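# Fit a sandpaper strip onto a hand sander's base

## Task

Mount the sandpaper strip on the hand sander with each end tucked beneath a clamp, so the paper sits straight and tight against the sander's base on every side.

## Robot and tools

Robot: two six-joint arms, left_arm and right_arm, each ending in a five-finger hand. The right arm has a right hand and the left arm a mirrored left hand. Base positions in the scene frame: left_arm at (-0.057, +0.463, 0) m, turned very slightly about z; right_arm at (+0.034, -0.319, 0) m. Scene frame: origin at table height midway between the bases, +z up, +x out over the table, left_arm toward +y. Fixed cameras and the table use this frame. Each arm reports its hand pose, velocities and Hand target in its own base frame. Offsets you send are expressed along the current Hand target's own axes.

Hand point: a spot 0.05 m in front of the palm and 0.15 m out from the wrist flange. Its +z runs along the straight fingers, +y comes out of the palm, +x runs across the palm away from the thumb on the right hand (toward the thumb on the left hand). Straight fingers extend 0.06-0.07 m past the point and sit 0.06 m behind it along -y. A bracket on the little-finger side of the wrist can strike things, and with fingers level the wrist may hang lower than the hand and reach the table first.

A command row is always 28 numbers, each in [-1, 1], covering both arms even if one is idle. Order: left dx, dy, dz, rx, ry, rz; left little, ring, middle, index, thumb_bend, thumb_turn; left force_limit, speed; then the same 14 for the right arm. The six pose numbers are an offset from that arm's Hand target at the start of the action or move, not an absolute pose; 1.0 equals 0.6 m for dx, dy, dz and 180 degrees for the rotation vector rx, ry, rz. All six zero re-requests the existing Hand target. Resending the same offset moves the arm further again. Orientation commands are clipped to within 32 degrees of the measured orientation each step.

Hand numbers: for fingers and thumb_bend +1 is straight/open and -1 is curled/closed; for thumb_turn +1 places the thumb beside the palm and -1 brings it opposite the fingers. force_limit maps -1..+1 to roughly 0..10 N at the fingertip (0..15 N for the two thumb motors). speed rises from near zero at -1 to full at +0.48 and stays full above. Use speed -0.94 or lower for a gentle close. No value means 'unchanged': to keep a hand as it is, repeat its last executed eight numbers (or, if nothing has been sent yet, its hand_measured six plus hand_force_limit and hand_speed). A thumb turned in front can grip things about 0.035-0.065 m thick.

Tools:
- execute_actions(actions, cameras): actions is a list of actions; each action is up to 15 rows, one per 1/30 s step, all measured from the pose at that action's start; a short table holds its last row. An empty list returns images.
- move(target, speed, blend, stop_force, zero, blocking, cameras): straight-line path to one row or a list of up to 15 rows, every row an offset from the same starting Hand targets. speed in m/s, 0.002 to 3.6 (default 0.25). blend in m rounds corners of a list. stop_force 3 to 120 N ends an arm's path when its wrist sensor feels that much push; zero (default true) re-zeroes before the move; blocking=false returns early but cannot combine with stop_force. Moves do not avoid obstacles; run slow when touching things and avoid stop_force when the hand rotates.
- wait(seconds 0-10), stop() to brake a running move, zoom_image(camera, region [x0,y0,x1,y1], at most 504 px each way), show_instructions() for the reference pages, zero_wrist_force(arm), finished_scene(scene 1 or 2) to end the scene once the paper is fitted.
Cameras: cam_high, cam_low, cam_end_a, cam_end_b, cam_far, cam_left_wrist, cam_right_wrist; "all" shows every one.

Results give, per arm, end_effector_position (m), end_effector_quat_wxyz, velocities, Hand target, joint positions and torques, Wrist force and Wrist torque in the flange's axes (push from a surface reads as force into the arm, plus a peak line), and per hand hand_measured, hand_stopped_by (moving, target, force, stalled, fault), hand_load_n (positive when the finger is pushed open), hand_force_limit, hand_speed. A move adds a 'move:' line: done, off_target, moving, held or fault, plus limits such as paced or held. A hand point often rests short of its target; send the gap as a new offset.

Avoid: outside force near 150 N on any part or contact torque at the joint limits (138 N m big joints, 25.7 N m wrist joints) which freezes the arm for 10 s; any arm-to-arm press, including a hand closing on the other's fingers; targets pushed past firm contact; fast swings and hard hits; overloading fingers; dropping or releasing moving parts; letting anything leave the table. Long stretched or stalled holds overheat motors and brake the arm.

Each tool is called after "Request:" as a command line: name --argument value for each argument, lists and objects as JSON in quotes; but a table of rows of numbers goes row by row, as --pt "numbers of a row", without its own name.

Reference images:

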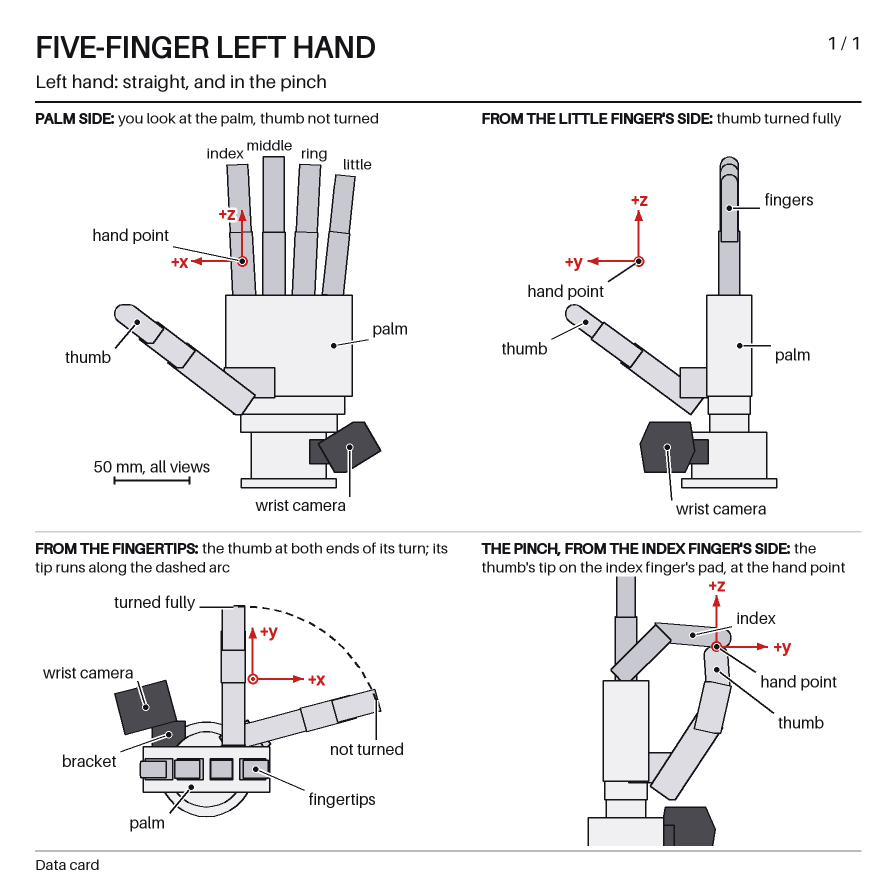

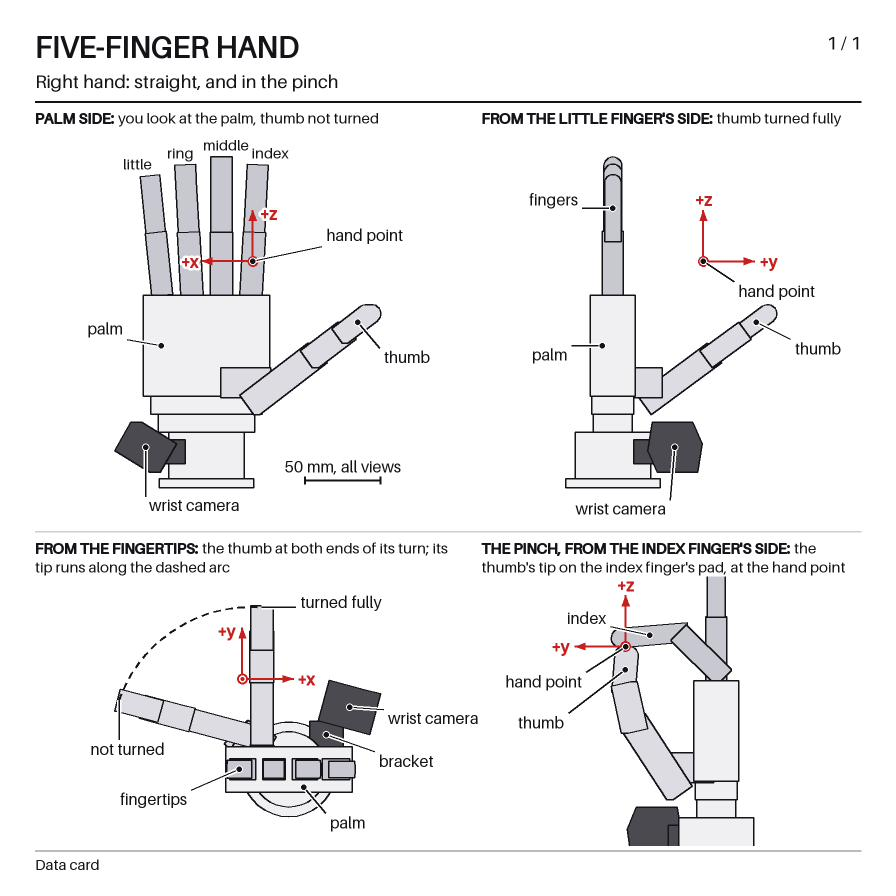

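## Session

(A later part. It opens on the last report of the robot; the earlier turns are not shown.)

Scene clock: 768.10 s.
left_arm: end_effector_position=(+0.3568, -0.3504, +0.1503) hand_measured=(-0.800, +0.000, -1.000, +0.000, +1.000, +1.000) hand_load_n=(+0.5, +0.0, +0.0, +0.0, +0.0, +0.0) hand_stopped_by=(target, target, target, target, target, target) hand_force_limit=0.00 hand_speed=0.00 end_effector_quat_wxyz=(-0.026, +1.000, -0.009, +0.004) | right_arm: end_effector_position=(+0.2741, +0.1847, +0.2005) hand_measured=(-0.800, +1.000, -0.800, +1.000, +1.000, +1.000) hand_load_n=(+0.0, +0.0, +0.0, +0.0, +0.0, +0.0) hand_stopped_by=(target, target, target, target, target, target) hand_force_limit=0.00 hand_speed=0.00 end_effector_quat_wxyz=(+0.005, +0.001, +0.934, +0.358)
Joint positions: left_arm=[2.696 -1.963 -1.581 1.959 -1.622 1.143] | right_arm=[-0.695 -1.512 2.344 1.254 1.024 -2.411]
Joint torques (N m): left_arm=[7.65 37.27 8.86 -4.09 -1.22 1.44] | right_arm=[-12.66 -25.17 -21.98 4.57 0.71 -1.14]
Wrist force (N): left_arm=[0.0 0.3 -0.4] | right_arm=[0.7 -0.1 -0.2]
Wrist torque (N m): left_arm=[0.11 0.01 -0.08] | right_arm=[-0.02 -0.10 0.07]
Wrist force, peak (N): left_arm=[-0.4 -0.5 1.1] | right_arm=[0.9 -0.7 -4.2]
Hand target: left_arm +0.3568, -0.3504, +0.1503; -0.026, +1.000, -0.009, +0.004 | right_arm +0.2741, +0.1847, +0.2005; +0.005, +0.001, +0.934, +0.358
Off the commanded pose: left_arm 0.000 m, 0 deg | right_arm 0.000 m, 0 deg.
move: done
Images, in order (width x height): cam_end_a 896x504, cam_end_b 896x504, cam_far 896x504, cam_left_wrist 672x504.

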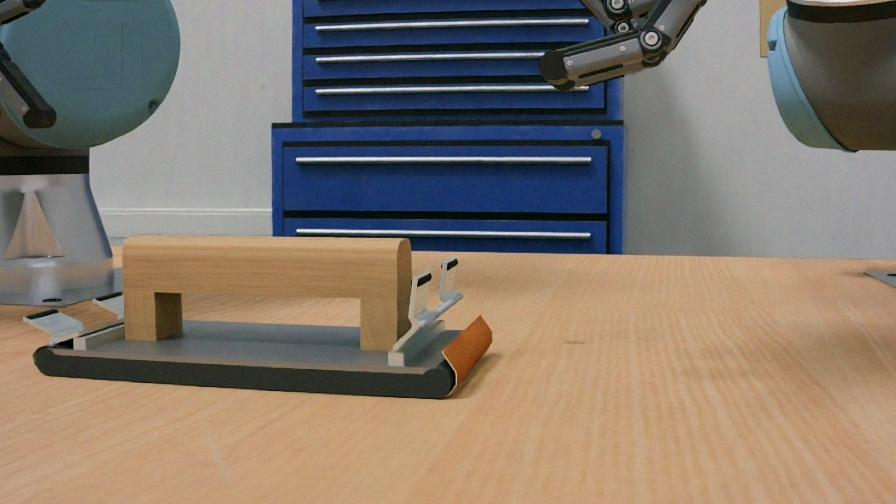

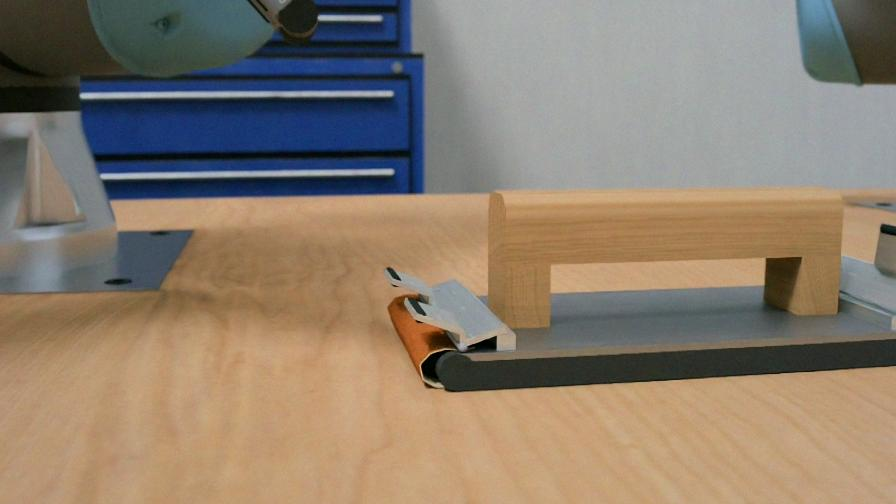

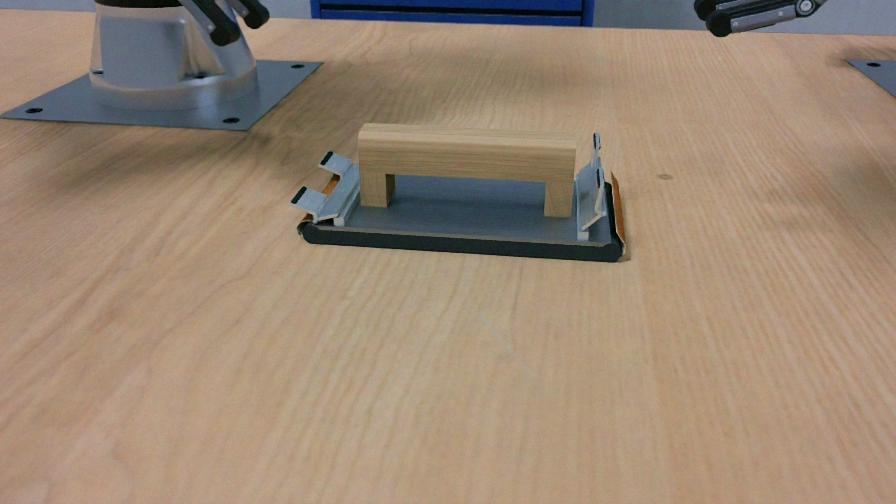

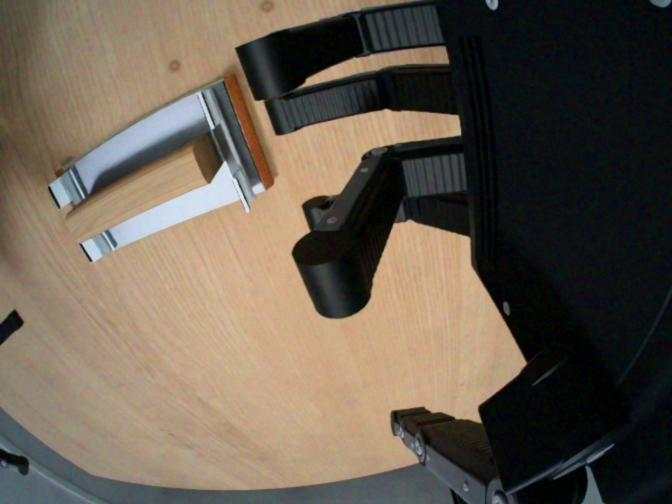

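Request:
wait --seconds 0 --cameras '["cam_high","cam_right_wrist"]'

Request:
zoom_image --camera "cam_high" --region '[330, 185, 420, 265]'

Request:
zoom_image --camera "cam_left_wrist" --region '[30, 60, 160, 180]'

Request:
zoom_image --camera "cam_left_wrist" --region '[170, 60, 300, 230]'

Scene clock: 800.77 s.
left_arm: end_effector_position=(+0.3568, -0.3504, +0.1503) hand_measured=(-0.800, +0.000, -1.000, +0.000, +1.000, +1.000) hand_load_n=(+0.0, +0.5, +0.0, +0.0, +0.0, +0.0) hand_stopped_by=(target, target, target, target, target, target) hand_force_limit=0.00 hand_speed=0.00 end_effector_quat_wxyz=(-0.026, +1.000, -0.009, +0.004) | right_arm: end_effector_position=(+0.2741, +0.1847, +0.2005) hand_measured=(-0.800, +1.000, -0.800, +1.000, +1.000, +1.000) hand_load_n=(+0.0, +0.0, +0.0, +0.0, +0.0, +0.0) hand_stopped_by=(target, target, target, target, target, target) hand_force_limit=0.00 hand_speed=0.00 end_effector_quat_wxyz=(+0.005, +0.001, +0.934, +0.358)
Joint positions: left_arm=[2.696 -1.963 -1.581 1.959 -1.622 1.143] | right_arm=[-0.695 -1.512 2.344 1.254 1.024 -2.411]
Joint torques (N m): left_arm=[7.03 37.14 13.64 -4.03 -1.18 1.54] | right_arm=[-10.83 -24.36 -13.97 1.71 -0.3 -1.11]
Wrist force (N): left_arm=[0.0 0.2 -0.4] | right_arm=[0.7 0.1 -0.5]
Wrist torque (N m): left_arm=[0.10 0.01 -0.08] | right_arm=[0.03 -0.09 0.08]
Wrist force, peak (N): left_arm=[-0.2 0.4 -0.6] | right_arm=[1.2 0.1 -0.4]
Hand target: left_arm +0.3568, -0.3504, +0.1503; -0.026, +1.000, -0.009, +0.004 | right_arm +0.2741, +0.1847, +0.2005; +0.005, +0.001, +0.934, +0.358
Off the commanded pose: left_arm 0.000 m, 0 deg | right_arm 0.000 m, 0 deg.
Images, in order (width x height): cam_high 896x504, cam_right_wrist 672x504.

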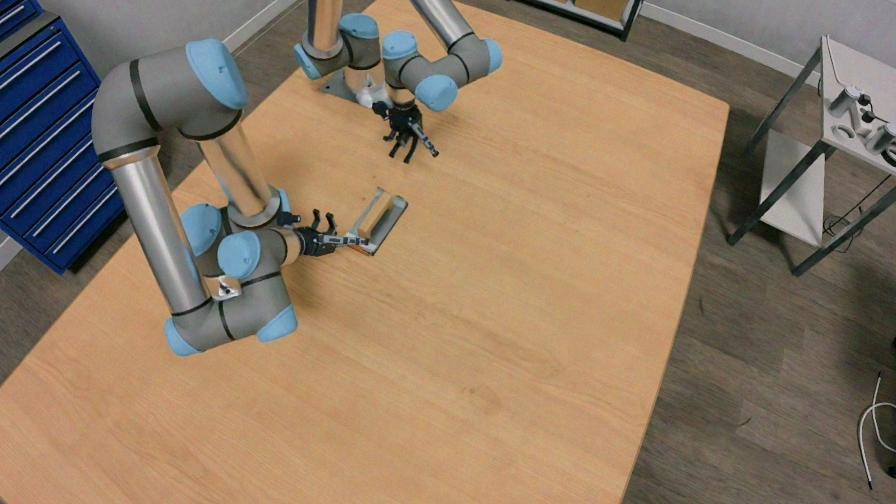

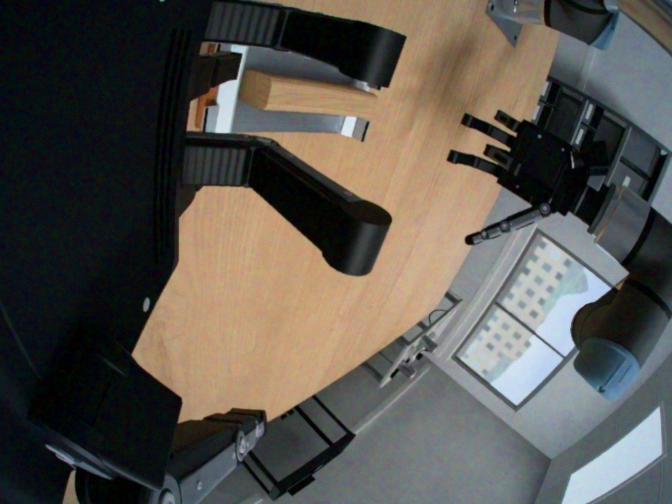

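Scaled by 5.600 from the camera's 896x504 image, which has a finer 1280x720 frame.

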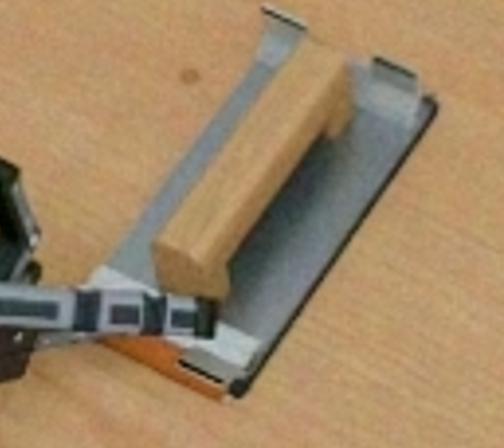

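This scene's latest camera images include none from cam_left_wrist. They are from: cam_high, cam_right_wrist. cam_left_wrist's image comes with the result of a call that names it in "cameras".

This scene's latest camera images include none from cam_left_wrist. They are from: cam_high, cam_right_wrist. cam_left_wrist's image comes with the result of a call that names it in "cameras".

Request:
wait --seconds 0 --cameras '["cam_left_wrist"]'

Request:
zoom_image --camera "cam_left_wrist" --region '[30, 130, 160, 270]'

Request:
zoom_image --camera "cam_left_wrist" --region '[180, 60, 300, 220]'

Scene clock: 820.27 s.
left_arm: end_effector_position=(+0.3568, -0.3504, +0.1503) hand_measured=(-0.800, +0.000, -1.000, +0.000, +1.000, +1.000) hand_load_n=(+0.0, +0.0, +0.0, +0.0, +0.0, +0.0) hand_stopped_by=(target, target, target, target, target, target) hand_force_limit=0.00 hand_speed=0.00 end_effector_quat_wxyz=(-0.026, +1.000, -0.009, +0.004) | right_arm: end_effector_position=(+0.2741, +0.1847, +0.2005) hand_measured=(-0.800, +1.000, -0.800, +1.000, +1.000, +1.000) hand_load_n=(+0.0, +0.0, +0.0, +0.0, +0.0, +0.0) hand_stopped_by=(target, target, target, target, target, target) hand_force_limit=0.00 hand_speed=0.00 end_effector_quat_wxyz=(+0.005, +0.001, +0.934, +0.358)
Joint positions: left_arm=[2.696 -1.963 -1.581 1.959 -1.622 1.143] | right_arm=[-0.695 -1.512 2.344 1.254 1.024 -2.411]
Joint torques (N m): left_arm=[6.66 36.48 18.83 -3.94 -1.34 1.47] | right_arm=[-9.19 -23.89 -7.18 0.79 -1.33 -1.1]
Wrist force (N): left_arm=[0.0 0.3 -0.3] | right_arm=[0.9 0.2 -0.2]
Wrist torque (N m): left_arm=[0.09 0.02 -0.08] | right_arm=[0.03 -0.12 0.09]
Wrist force, peak (N): left_arm=[-0.1 0.7 -0.3] | right_arm=[1.1 0.0 -0.3]
Hand target: left_arm +0.3568, -0.3504, +0.1503; -0.026, +1.000, -0.009, +0.004 | right_arm +0.2741, +0.1847, +0.2005; +0.005, +0.001, +0.934, +0.358
Off the commanded pose: left_arm 0.000 m, 0 deg | right_arm 0.000 m, 0 deg.
Images, in order (width x height): cam_left_wrist 672x504.

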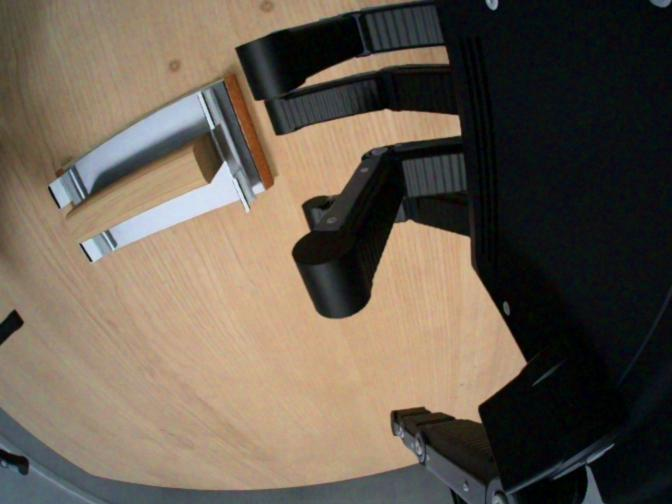

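Scaled by 3.600 from the camera's 672x504 image, which has a finer 960x720 frame.

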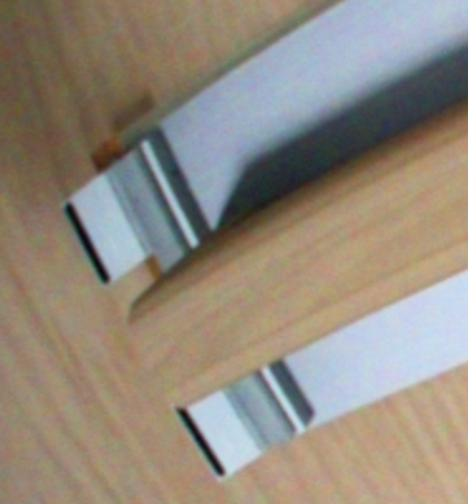

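Scaled by 3.150 from the camera's 672x504 image, which has a finer 960x720 frame.

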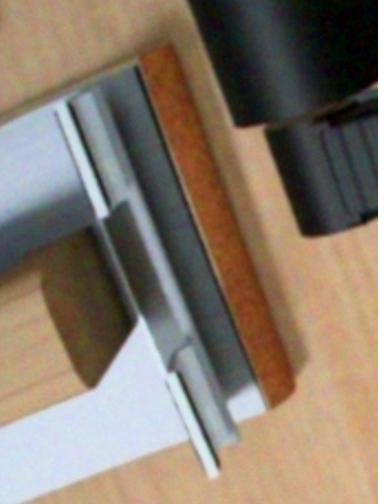

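Request:
move --pt "-0.0015 0.0102 0.1947 0 0 0 -0.8 0 -1 0 1 1 0 0 0 0.212 0.2366 0 0 0 -0.8 1 -0.8 1 1 1 0 0" --speed 0.12

Request:
move --target '[-0.0002,0.001,0.02,0,0,0,-0.8,0,-1,0,1,1,0,0,0,0,0,0,0,0,-0.8,1,-0.8,1,1,1,0,0]' --speed 0.01 --stop_force 3 --cameras '["cam_far","cam_end_a","cam_left_wrist","cam_high"]'

Scene clock: 849.50 s.
left_arm: end_effector_position=(+0.3568, -0.3504, +0.0333) hand_measured=(-0.800, +0.000, -1.000, +0.000, +1.000, +1.000) hand_load_n=(+0.0, +0.0, +0.0, +0.0, +0.0, +0.0) hand_stopped_by=(target, target, target, target, target, target) hand_force_limit=0.00 hand_speed=0.00 end_effector_quat_wxyz=(-0.026, +1.000, -0.009, +0.004) | right_arm: end_effector_position=(+0.2753, +0.3742, +0.1802) hand_measured=(-0.800, +1.000, -0.800, +1.000, +1.000, +1.000) hand_load_n=(+0.0, +0.0, +0.0, +0.0, +0.0, +0.0) hand_stopped_by=(target, target, target, target, target, target) hand_force_limit=0.00 hand_speed=0.00 end_effector_quat_wxyz=(+0.005, +0.001, +0.934, +0.358)
Joint positions: left_arm=[2.696 -2.104 -1.708 2.227 -1.622 1.143] | right_arm=[0.115 -1.445 2.126 0.773 0.845 -1.409]
Joint torques (N m): left_arm=[-3.86 23.89 3.19 -1.21 0.79 -1.13] | right_arm=[12.35 -7.13 -25.33 0.13 0.95 1.38]
Wrist force (N): left_arm=[0.0 0.3 -0.3] | right_arm=[1.2 0.2 0.2]
Wrist torque (N m): left_arm=[0.10 0.01 -0.08] | right_arm=[0.00 -0.19 -0.03]
Wrist force, peak (N): left_arm=[-0.1 0.4 -1.0] | right_arm=[1.3 -0.1 -0.6]
Hand target: left_arm +0.3568, -0.3504, +0.0333; -0.026, +1.000, -0.009, +0.004 | right_arm +0.2753, +0.3742, +0.1802; +0.005, +0.001, +0.934, +0.358
Off the commanded pose: left_arm 0.000 m, 0 deg | right_arm 0.000 m, 0 deg.
move: done

Scene clock: 851.33 s.
left_arm: end_effector_position=(+0.3568, -0.3503, +0.0273) hand_measured=(-0.800, +0.000, -1.000, +0.000, +1.000, +1.000) hand_load_n=(+0.0, -2.0, +0.0, -1.0, +0.0, +0.0) hand_stopped_by=(target, target, target, target, target, target) hand_force_limit=0.00 hand_speed=0.00 end_effector_quat_wxyz=(-0.026, +1.000, -0.009, +0.004) | right_arm: end_effector_position=(+0.2753, +0.3742, +0.1802) hand_measured=(-0.800, +1.000, -0.800, +1.000, +1.000, +1.000) hand_load_n=(+0.0, +0.0, +0.0, +0.0, +0.0, +0.0) hand_stopped_by=(target, target, target, target, target, target) hand_force_limit=0.00 hand_speed=0.00 end_effector_quat_wxyz=(+0.005, +0.001, +0.934, +0.358)
Joint positions: left_arm=[2.696 -2.113 -1.713 2.241 -1.622 1.143] | right_arm=[0.115 -1.445 2.126 0.773 0.845 -1.409]
Joint torques (N m): left_arm=[-4.01 38.3 22.11 -3.9 0.63 -0.83] | right_arm=[12.24 -6.97 -25.38 -0.04 0.94 1.46]
Wrist force (N): left_arm=[0.2 -0.8 -3.9] | right_arm=[0.9 0.5 0.0]
Wrist torque (N m): left_arm=[0.10 -0.08 -0.04] | right_arm=[0.05 -0.13 -0.04]
Wrist force, peak (N): left_arm=[0.5 -4.5 -9.1] | right_arm=[1.1 0.3 0.1]
Hand target: left_arm +0.3568, -0.3503, +0.0273; -0.026, +1.000, -0.009, +0.004 (not the last commanded pose) | right_arm +0.2753, +0.3742, +0.1802; +0.005, +0.001, +0.934, +0.358
Off the commanded pose: left_arm 0.006 m, 0 deg | right_arm 0.000 m, 0 deg.
move: contact (left_arm)
Images, in order (width x height): cam_high 896x504, cam_end_a 896x504, cam_far 896x504, cam_left_wrist 672x504.

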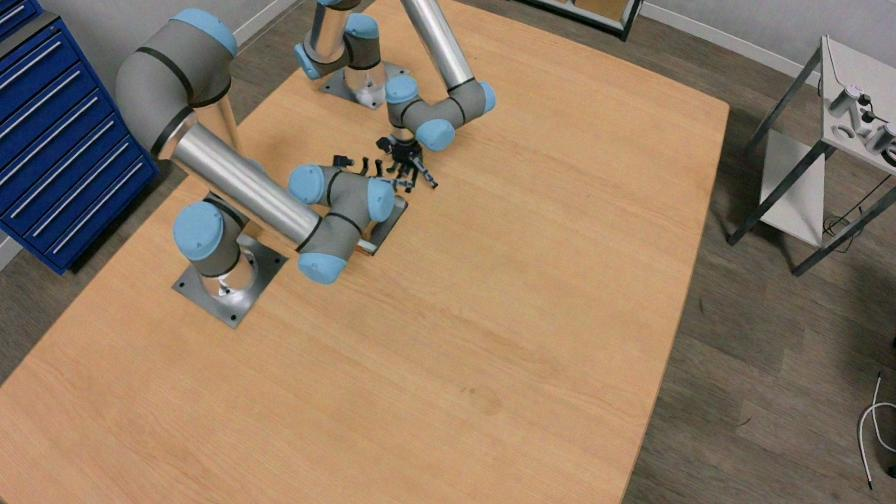

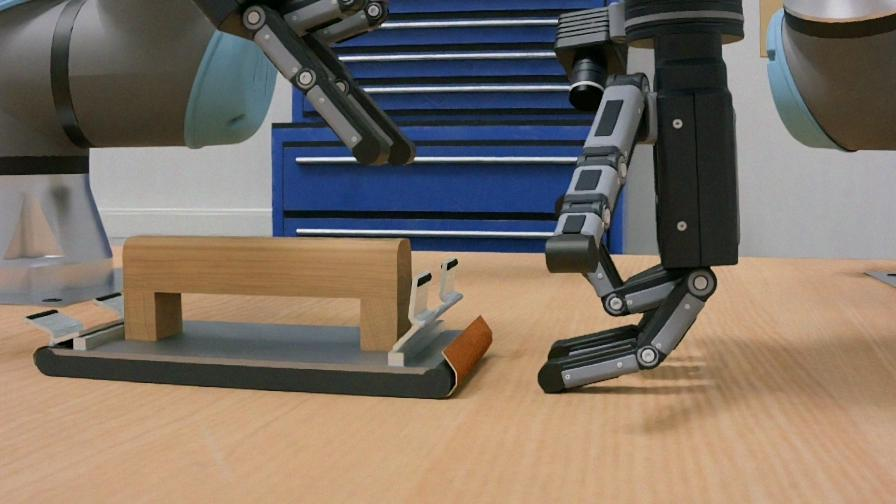

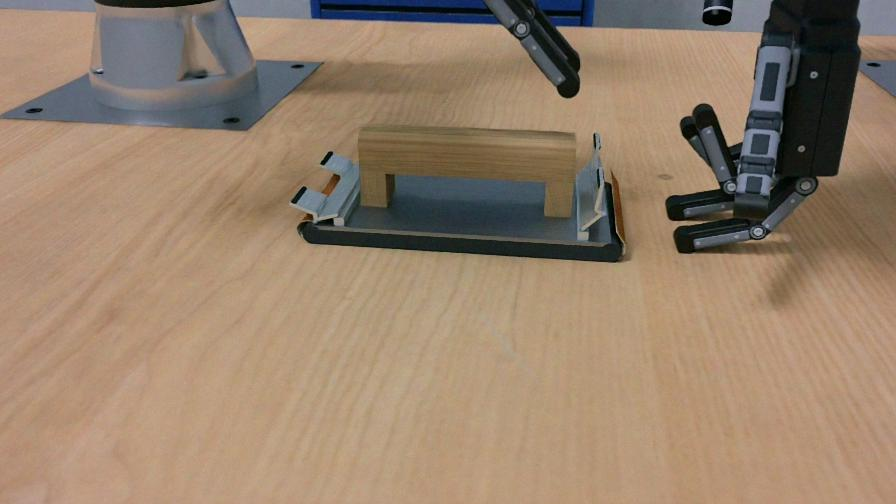

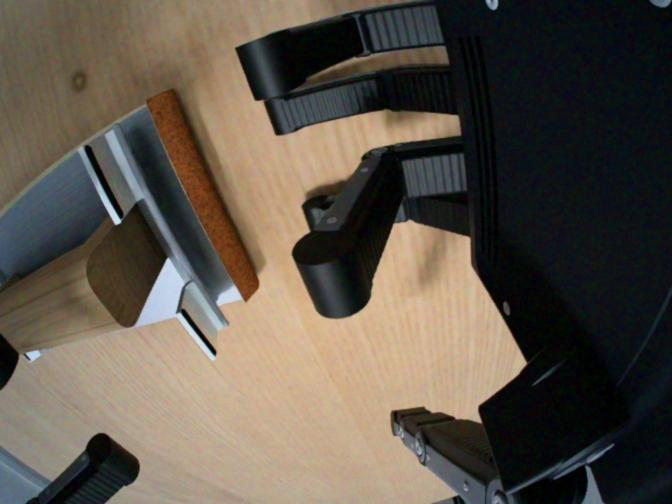

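Request:
move --target '[-0.0067,0,-0.0014,0,0,0,-0.8,0,-1,0,1,1,0,0,0.0007,-0.0603,0.067,0,0,0,-0.8,1,-0.8,1,1,1,0,0]' --speed 0.04 --stop_force 4 --cameras '["cam_far","cam_end_a","cam_left_wrist"]'

Request:
zoom_image --camera "cam_left_wrist" --region '[0, 80, 300, 380]'

Request:
zoom_image --camera "cam_end_a" --region '[340, 200, 600, 420]'

Scene clock: 867.73 s.
left_arm: end_effector_position=(+0.3528, -0.3503, +0.0281) hand_measured=(-0.800, +0.000, -1.000, +0.000, +1.000, +1.000) hand_load_n=(+0.0, +0.0, +0.0, +0.0, +0.0, +0.0) hand_stopped_by=(target, target, target, target, target, target) hand_force_limit=0.00 hand_speed=0.00 end_effector_quat_wxyz=(-0.026, +1.000, -0.009, +0.004) | right_arm: end_effector_position=(+0.2753, +0.3743, +0.1261) hand_measured=(-0.800, +1.000, -0.800, +1.000, +1.000, +1.000) hand_load_n=(+0.5, +0.0, +0.0, +0.0, +0.0, +0.0) hand_stopped_by=(target, target, target, target, target, target) hand_force_limit=0.00 hand_speed=0.00 end_effector_quat_wxyz=(+0.005, +0.001, +0.934, +0.358)
Joint positions: left_arm=[2.692 -2.106 -1.722 2.243 -1.622 1.139] | right_arm=[0.115 -1.339 2.183 0.61 0.845 -1.409]
Joint torques (N m): left_arm=[-6.59 39.92 4.08 -1.05 1.08 -1.95] | right_arm=[11.45 -8.89 -0.95 -0.51 -2.81 1.38]
Wrist force (N): left_arm=[0.0 0.2 -0.3] | right_arm=[1.8 -0.2 -0.5]
Wrist torque (N m): left_arm=[0.10 0.02 0.03] | right_arm=[-0.03 0.01 0.03]
Wrist force, peak (N): left_arm=[0.1 -0.6 -4.1] | right_arm=[2.7 0.3 -0.7]
Hand target: left_arm +0.3528, -0.3503, +0.0281; -0.026, +1.000, -0.009, +0.004 | right_arm +0.2753, +0.3743, +0.1261; +0.005, +0.001, +0.934, +0.358
Off the commanded pose: left_arm 0.000 m, 0 deg | right_arm 0.000 m, 0 deg.
move: done
Images, in order (width x height): cam_end_a 896x504, cam_far 896x504, cam_left_wrist 672x504.

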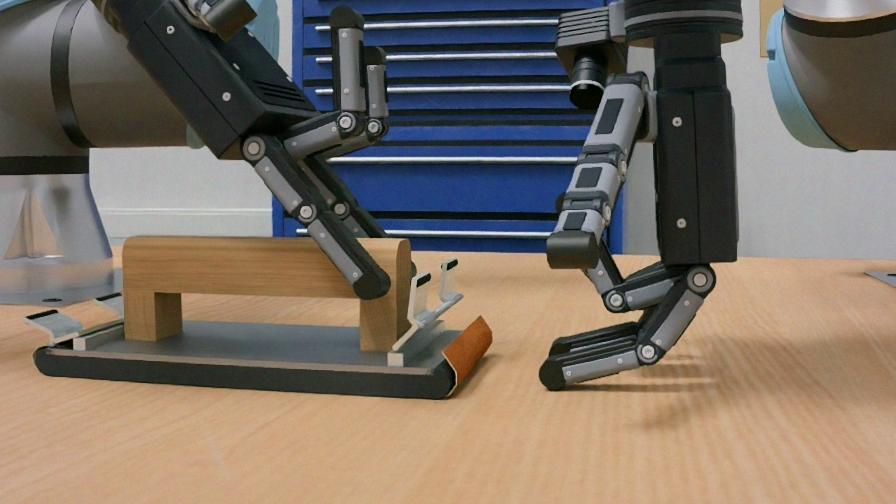

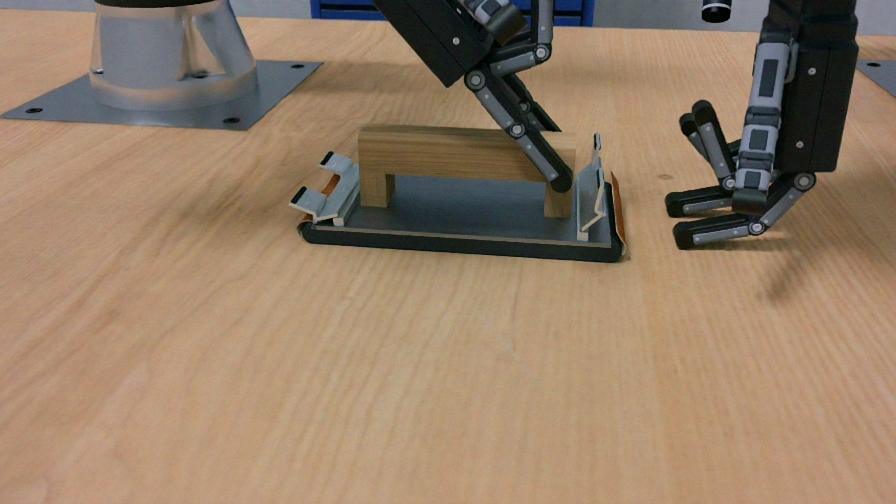

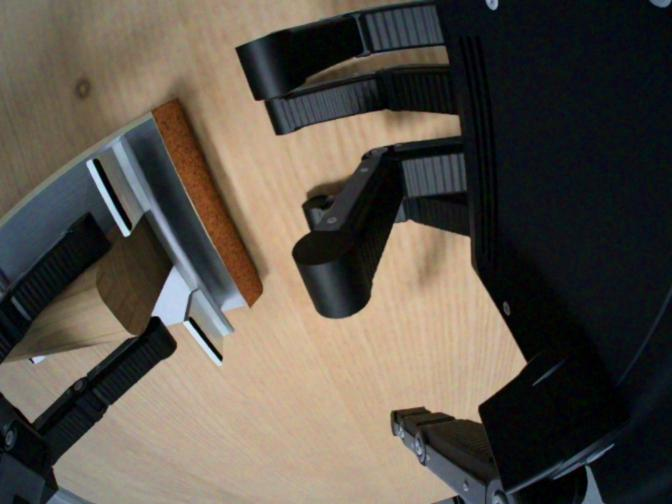

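Scaled by 1.680 from the camera's 672x504 image, which has a finer 960x720 frame.

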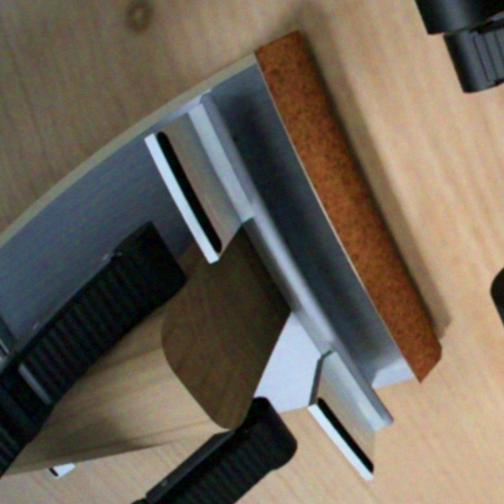

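Scaled by 1.938 from the camera's 896x504 image, which has a finer 1280x720 frame.

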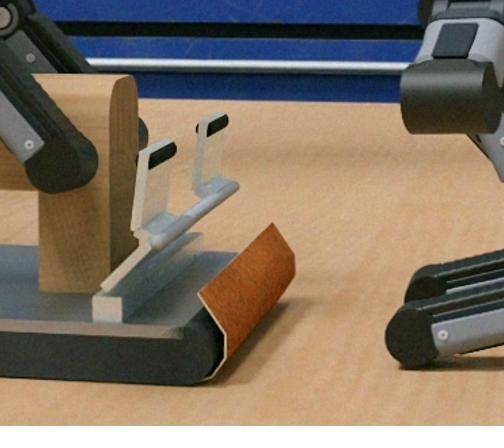

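Request:
move --target '[0,0,0,0,0,0,-0.8,0,-1,0,1,1,0,0,-0.0007,0.0124,0.0112,0,0,0,-0.8,1,-0.8,1,1,1,0,0]' --speed 0.02 --stop_force 3 --cameras '["cam_far","cam_end_a","cam_left_wrist"]'

Request:
zoom_image --camera "cam_left_wrist" --region '[0, 80, 300, 380]'

Request:
zoom_image --camera "cam_end_a" --region '[340, 200, 600, 420]'

Scene clock: 882.43 s.
left_arm: end_effector_position=(+0.3528, -0.3503, +0.0281) hand_measured=(-0.800, +0.000, -1.000, +0.000, +1.000, +1.000) hand_load_n=(+0.0, +0.0, +0.0, +0.0, +0.0, +0.0) hand_stopped_by=(target, target, target, target, target, target) hand_force_limit=0.00 hand_speed=0.00 end_effector_quat_wxyz=(-0.026, +1.000, -0.009, +0.004) | right_arm: end_effector_position=(+0.2758, +0.3843, +0.1261) hand_measured=(-0.800, +1.000, -0.800, +1.000, +1.000, +1.000) hand_load_n=(+0.0, +0.0, +0.0, +0.0, +0.0, +0.0) hand_stopped_by=(target, target, target, target, target, target) hand_force_limit=0.00 hand_speed=0.00 end_effector_quat_wxyz=(+0.005, +0.001, +0.934, +0.358)
Joint positions: left_arm=[2.692 -2.106 -1.722 2.243 -1.622 1.139] | right_arm=[0.153 -1.334 2.163 0.592 0.85 -1.359]
Joint torques (N m): left_arm=[-6.52 39.46 3.06 -1.18 1.19 -2.04] | right_arm=[12.01 -9.11 -24.84 -0.41 0.87 1.44]
Wrist force (N): left_arm=[0.0 0.3 -0.5] | right_arm=[2.3 -1.1 -0.4]
Wrist torque (N m): left_arm=[0.11 0.01 0.03] | right_arm=[-0.09 -0.08 0.04]
Wrist force, peak (N): left_arm=[0.1 0.5 -0.4] | right_arm=[2.7 -0.5 -0.2]
Hand target: left_arm +0.3528, -0.3503, +0.0281; -0.026, +1.000, -0.009, +0.004 | right_arm +0.2758, +0.3843, +0.1261; +0.005, +0.001, +0.934, +0.358
Off the commanded pose: left_arm 0.000 m, 0 deg | right_arm 0.000 m, 0 deg.
move: done
Images, in order (width x height): cam_end_a 896x504, cam_far 896x504, cam_left_wrist 672x504.

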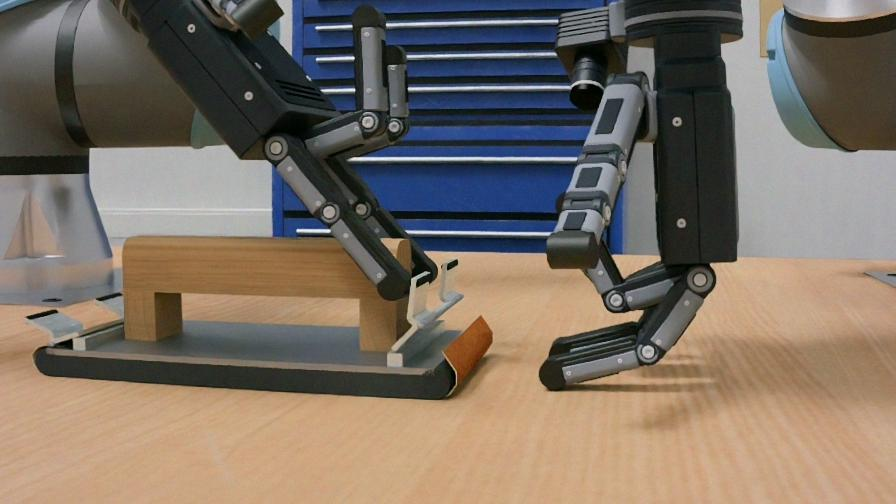

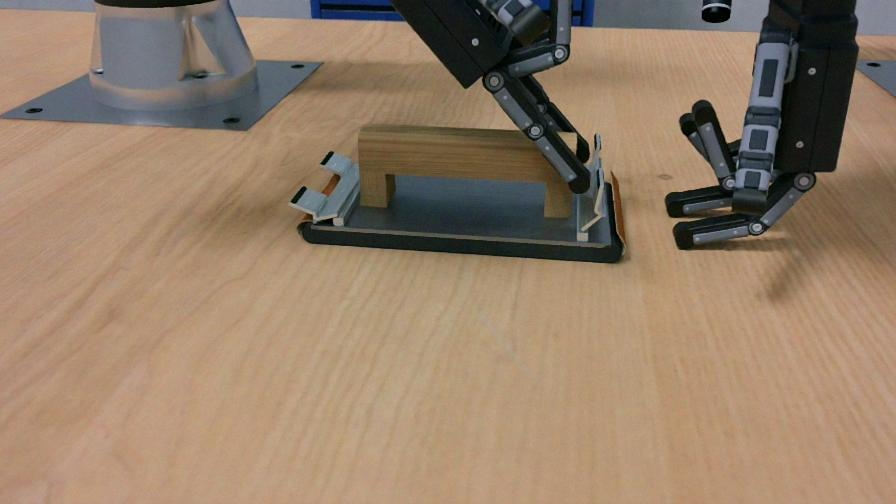

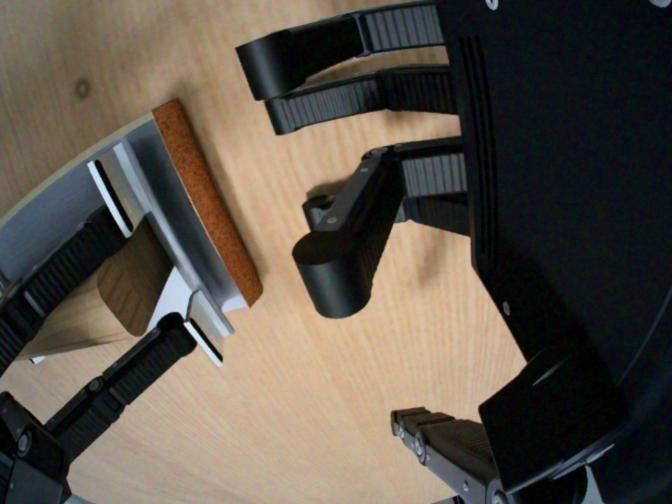

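Scaled by 1.680 from the camera's 672x504 image, which has a finer 960x720 frame.

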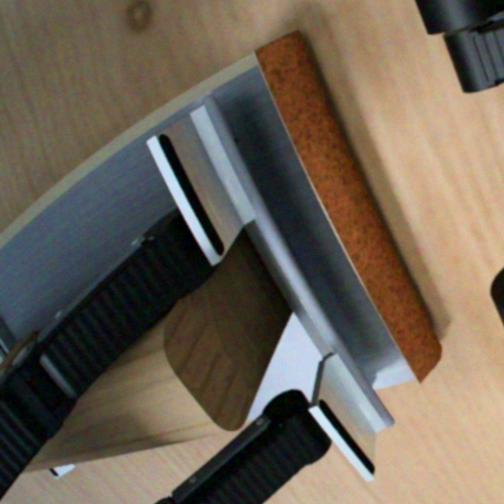

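Scaled by 1.938 from the camera's 896x504 image, which has a finer 1280x720 frame.

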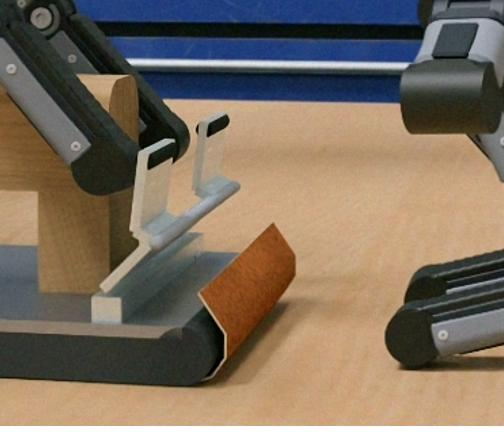

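Request:
move --target '[-0.0005,0.0749,-0.0039,0,0,0,-0.8,0,-1,0,1,1,0,0,0,0,0,0,0,0,-0.8,1,-0.8,1,1,1,0,0]' --speed 0.015 --stop_force 7 --cameras '["cam_far","cam_end_a","cam_left_wrist","cam_end_b"]'

Request:
zoom_image --camera "cam_end_a" --region '[360, 220, 560, 420]'

Request:
zoom_image --camera "cam_end_b" --region '[370, 240, 530, 400]'

Scene clock: 894.47 s.
left_arm: end_effector_position=(+0.3519, -0.3843, +0.0281) hand_measured=(-0.800, +0.000, -1.000, +0.000, +1.000, +1.000) hand_load_n=(+0.0, -2.0, +0.0, -0.5, +0.0, +0.0) hand_stopped_by=(target, target, target, target, target, target) hand_force_limit=0.00 hand_speed=0.00 end_effector_quat_wxyz=(-0.026, +1.000, -0.009, +0.004) | right_arm: end_effector_position=(+0.2758, +0.3843, +0.1261) hand_measured=(-0.800, +1.000, -0.800, +1.000, +1.000, +1.000) hand_load_n=(+0.0, +0.0, +0.0, +0.0, +0.0, +0.0) hand_stopped_by=(target, target, target, target, target, target) hand_force_limit=0.00 hand_speed=0.00 end_effector_quat_wxyz=(+0.005, +0.001, +0.934, +0.358)
Joint positions: left_arm=[2.622 -2.152 -1.644 2.207 -1.621 1.068] | right_arm=[0.153 -1.334 2.163 0.592 0.85 -1.359]
Joint torques (N m): left_arm=[7.76 39.03 4.13 -0.11 1.78 1.42] | right_arm=[11.53 -8.79 -21.53 1.22 -0.14 1.45]
Wrist force (N): left_arm=[0.1 -5.1 -5.1] | right_arm=[1.5 -1.2 0.0]
Wrist torque (N m): left_arm=[0.13 -0.15 0.12] | right_arm=[-0.06 -0.12 -0.02]
Wrist force, peak (N): left_arm=[-0.1 -10.1 -7.5] | right_arm=[2.6 -0.9 0.0]
Hand target: left_arm +0.3519, -0.3843, +0.0281; -0.026, +1.000, -0.009, +0.004 (not the last commanded pose) | right_arm +0.2758, +0.3843, +0.1261; +0.005, +0.001, +0.934, +0.358
Off the commanded pose: left_arm 0.011 m, 0 deg | right_arm 0.000 m, 0 deg.
move: contact (left_arm)
Images, in order (width x height): cam_end_a 896x504, cam_end_b 896x504, cam_far 896x504, cam_left_wrist 672x504.

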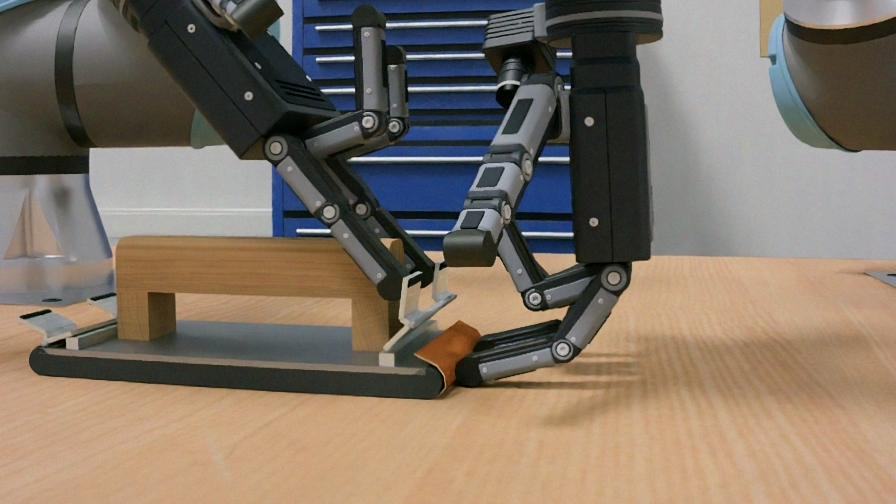

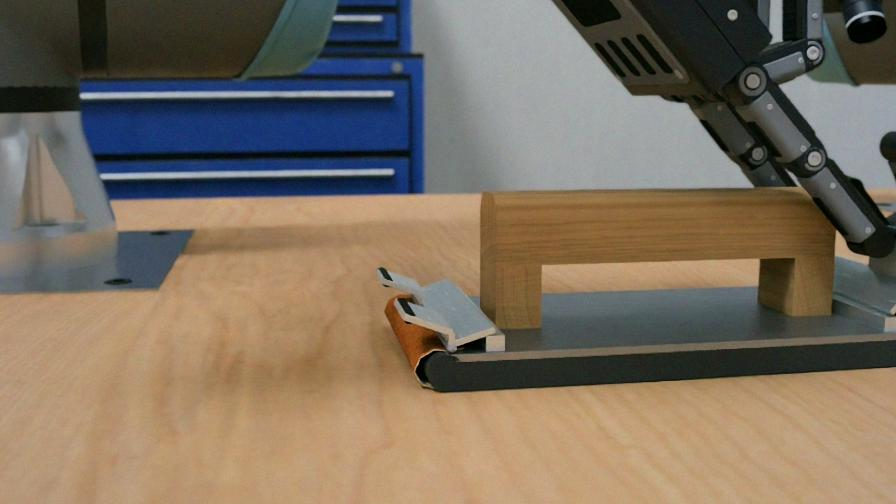

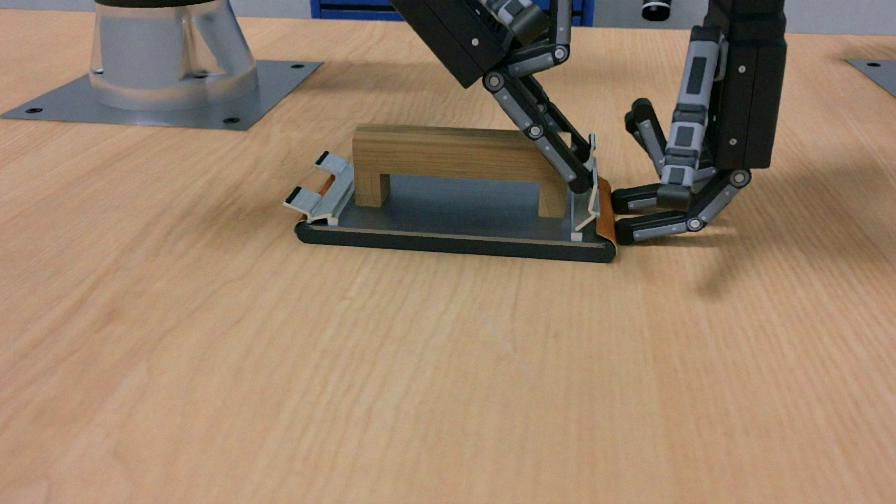

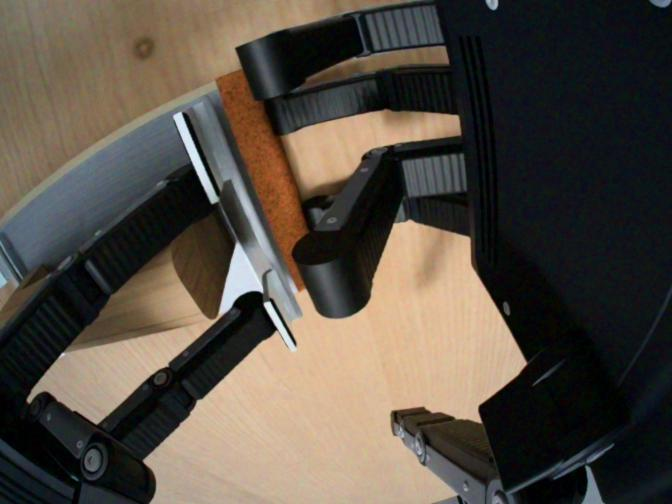

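Scaled by 2.520 from the camera's 896x504 image, which has a finer 1280x720 frame.

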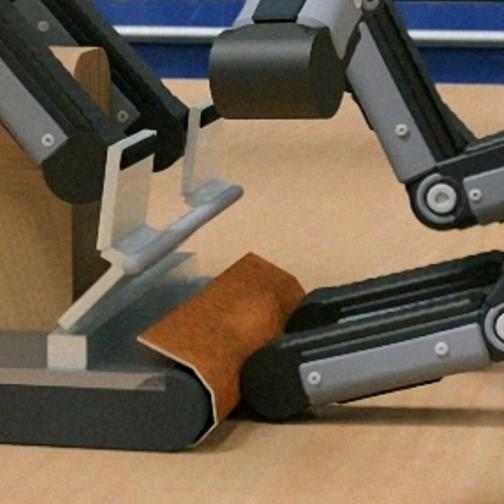

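Scaled by 3.150 from the camera's 896x504 image, which has a finer 1280x720 frame.

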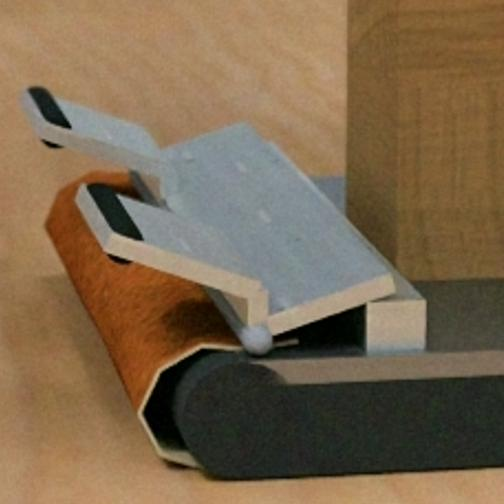

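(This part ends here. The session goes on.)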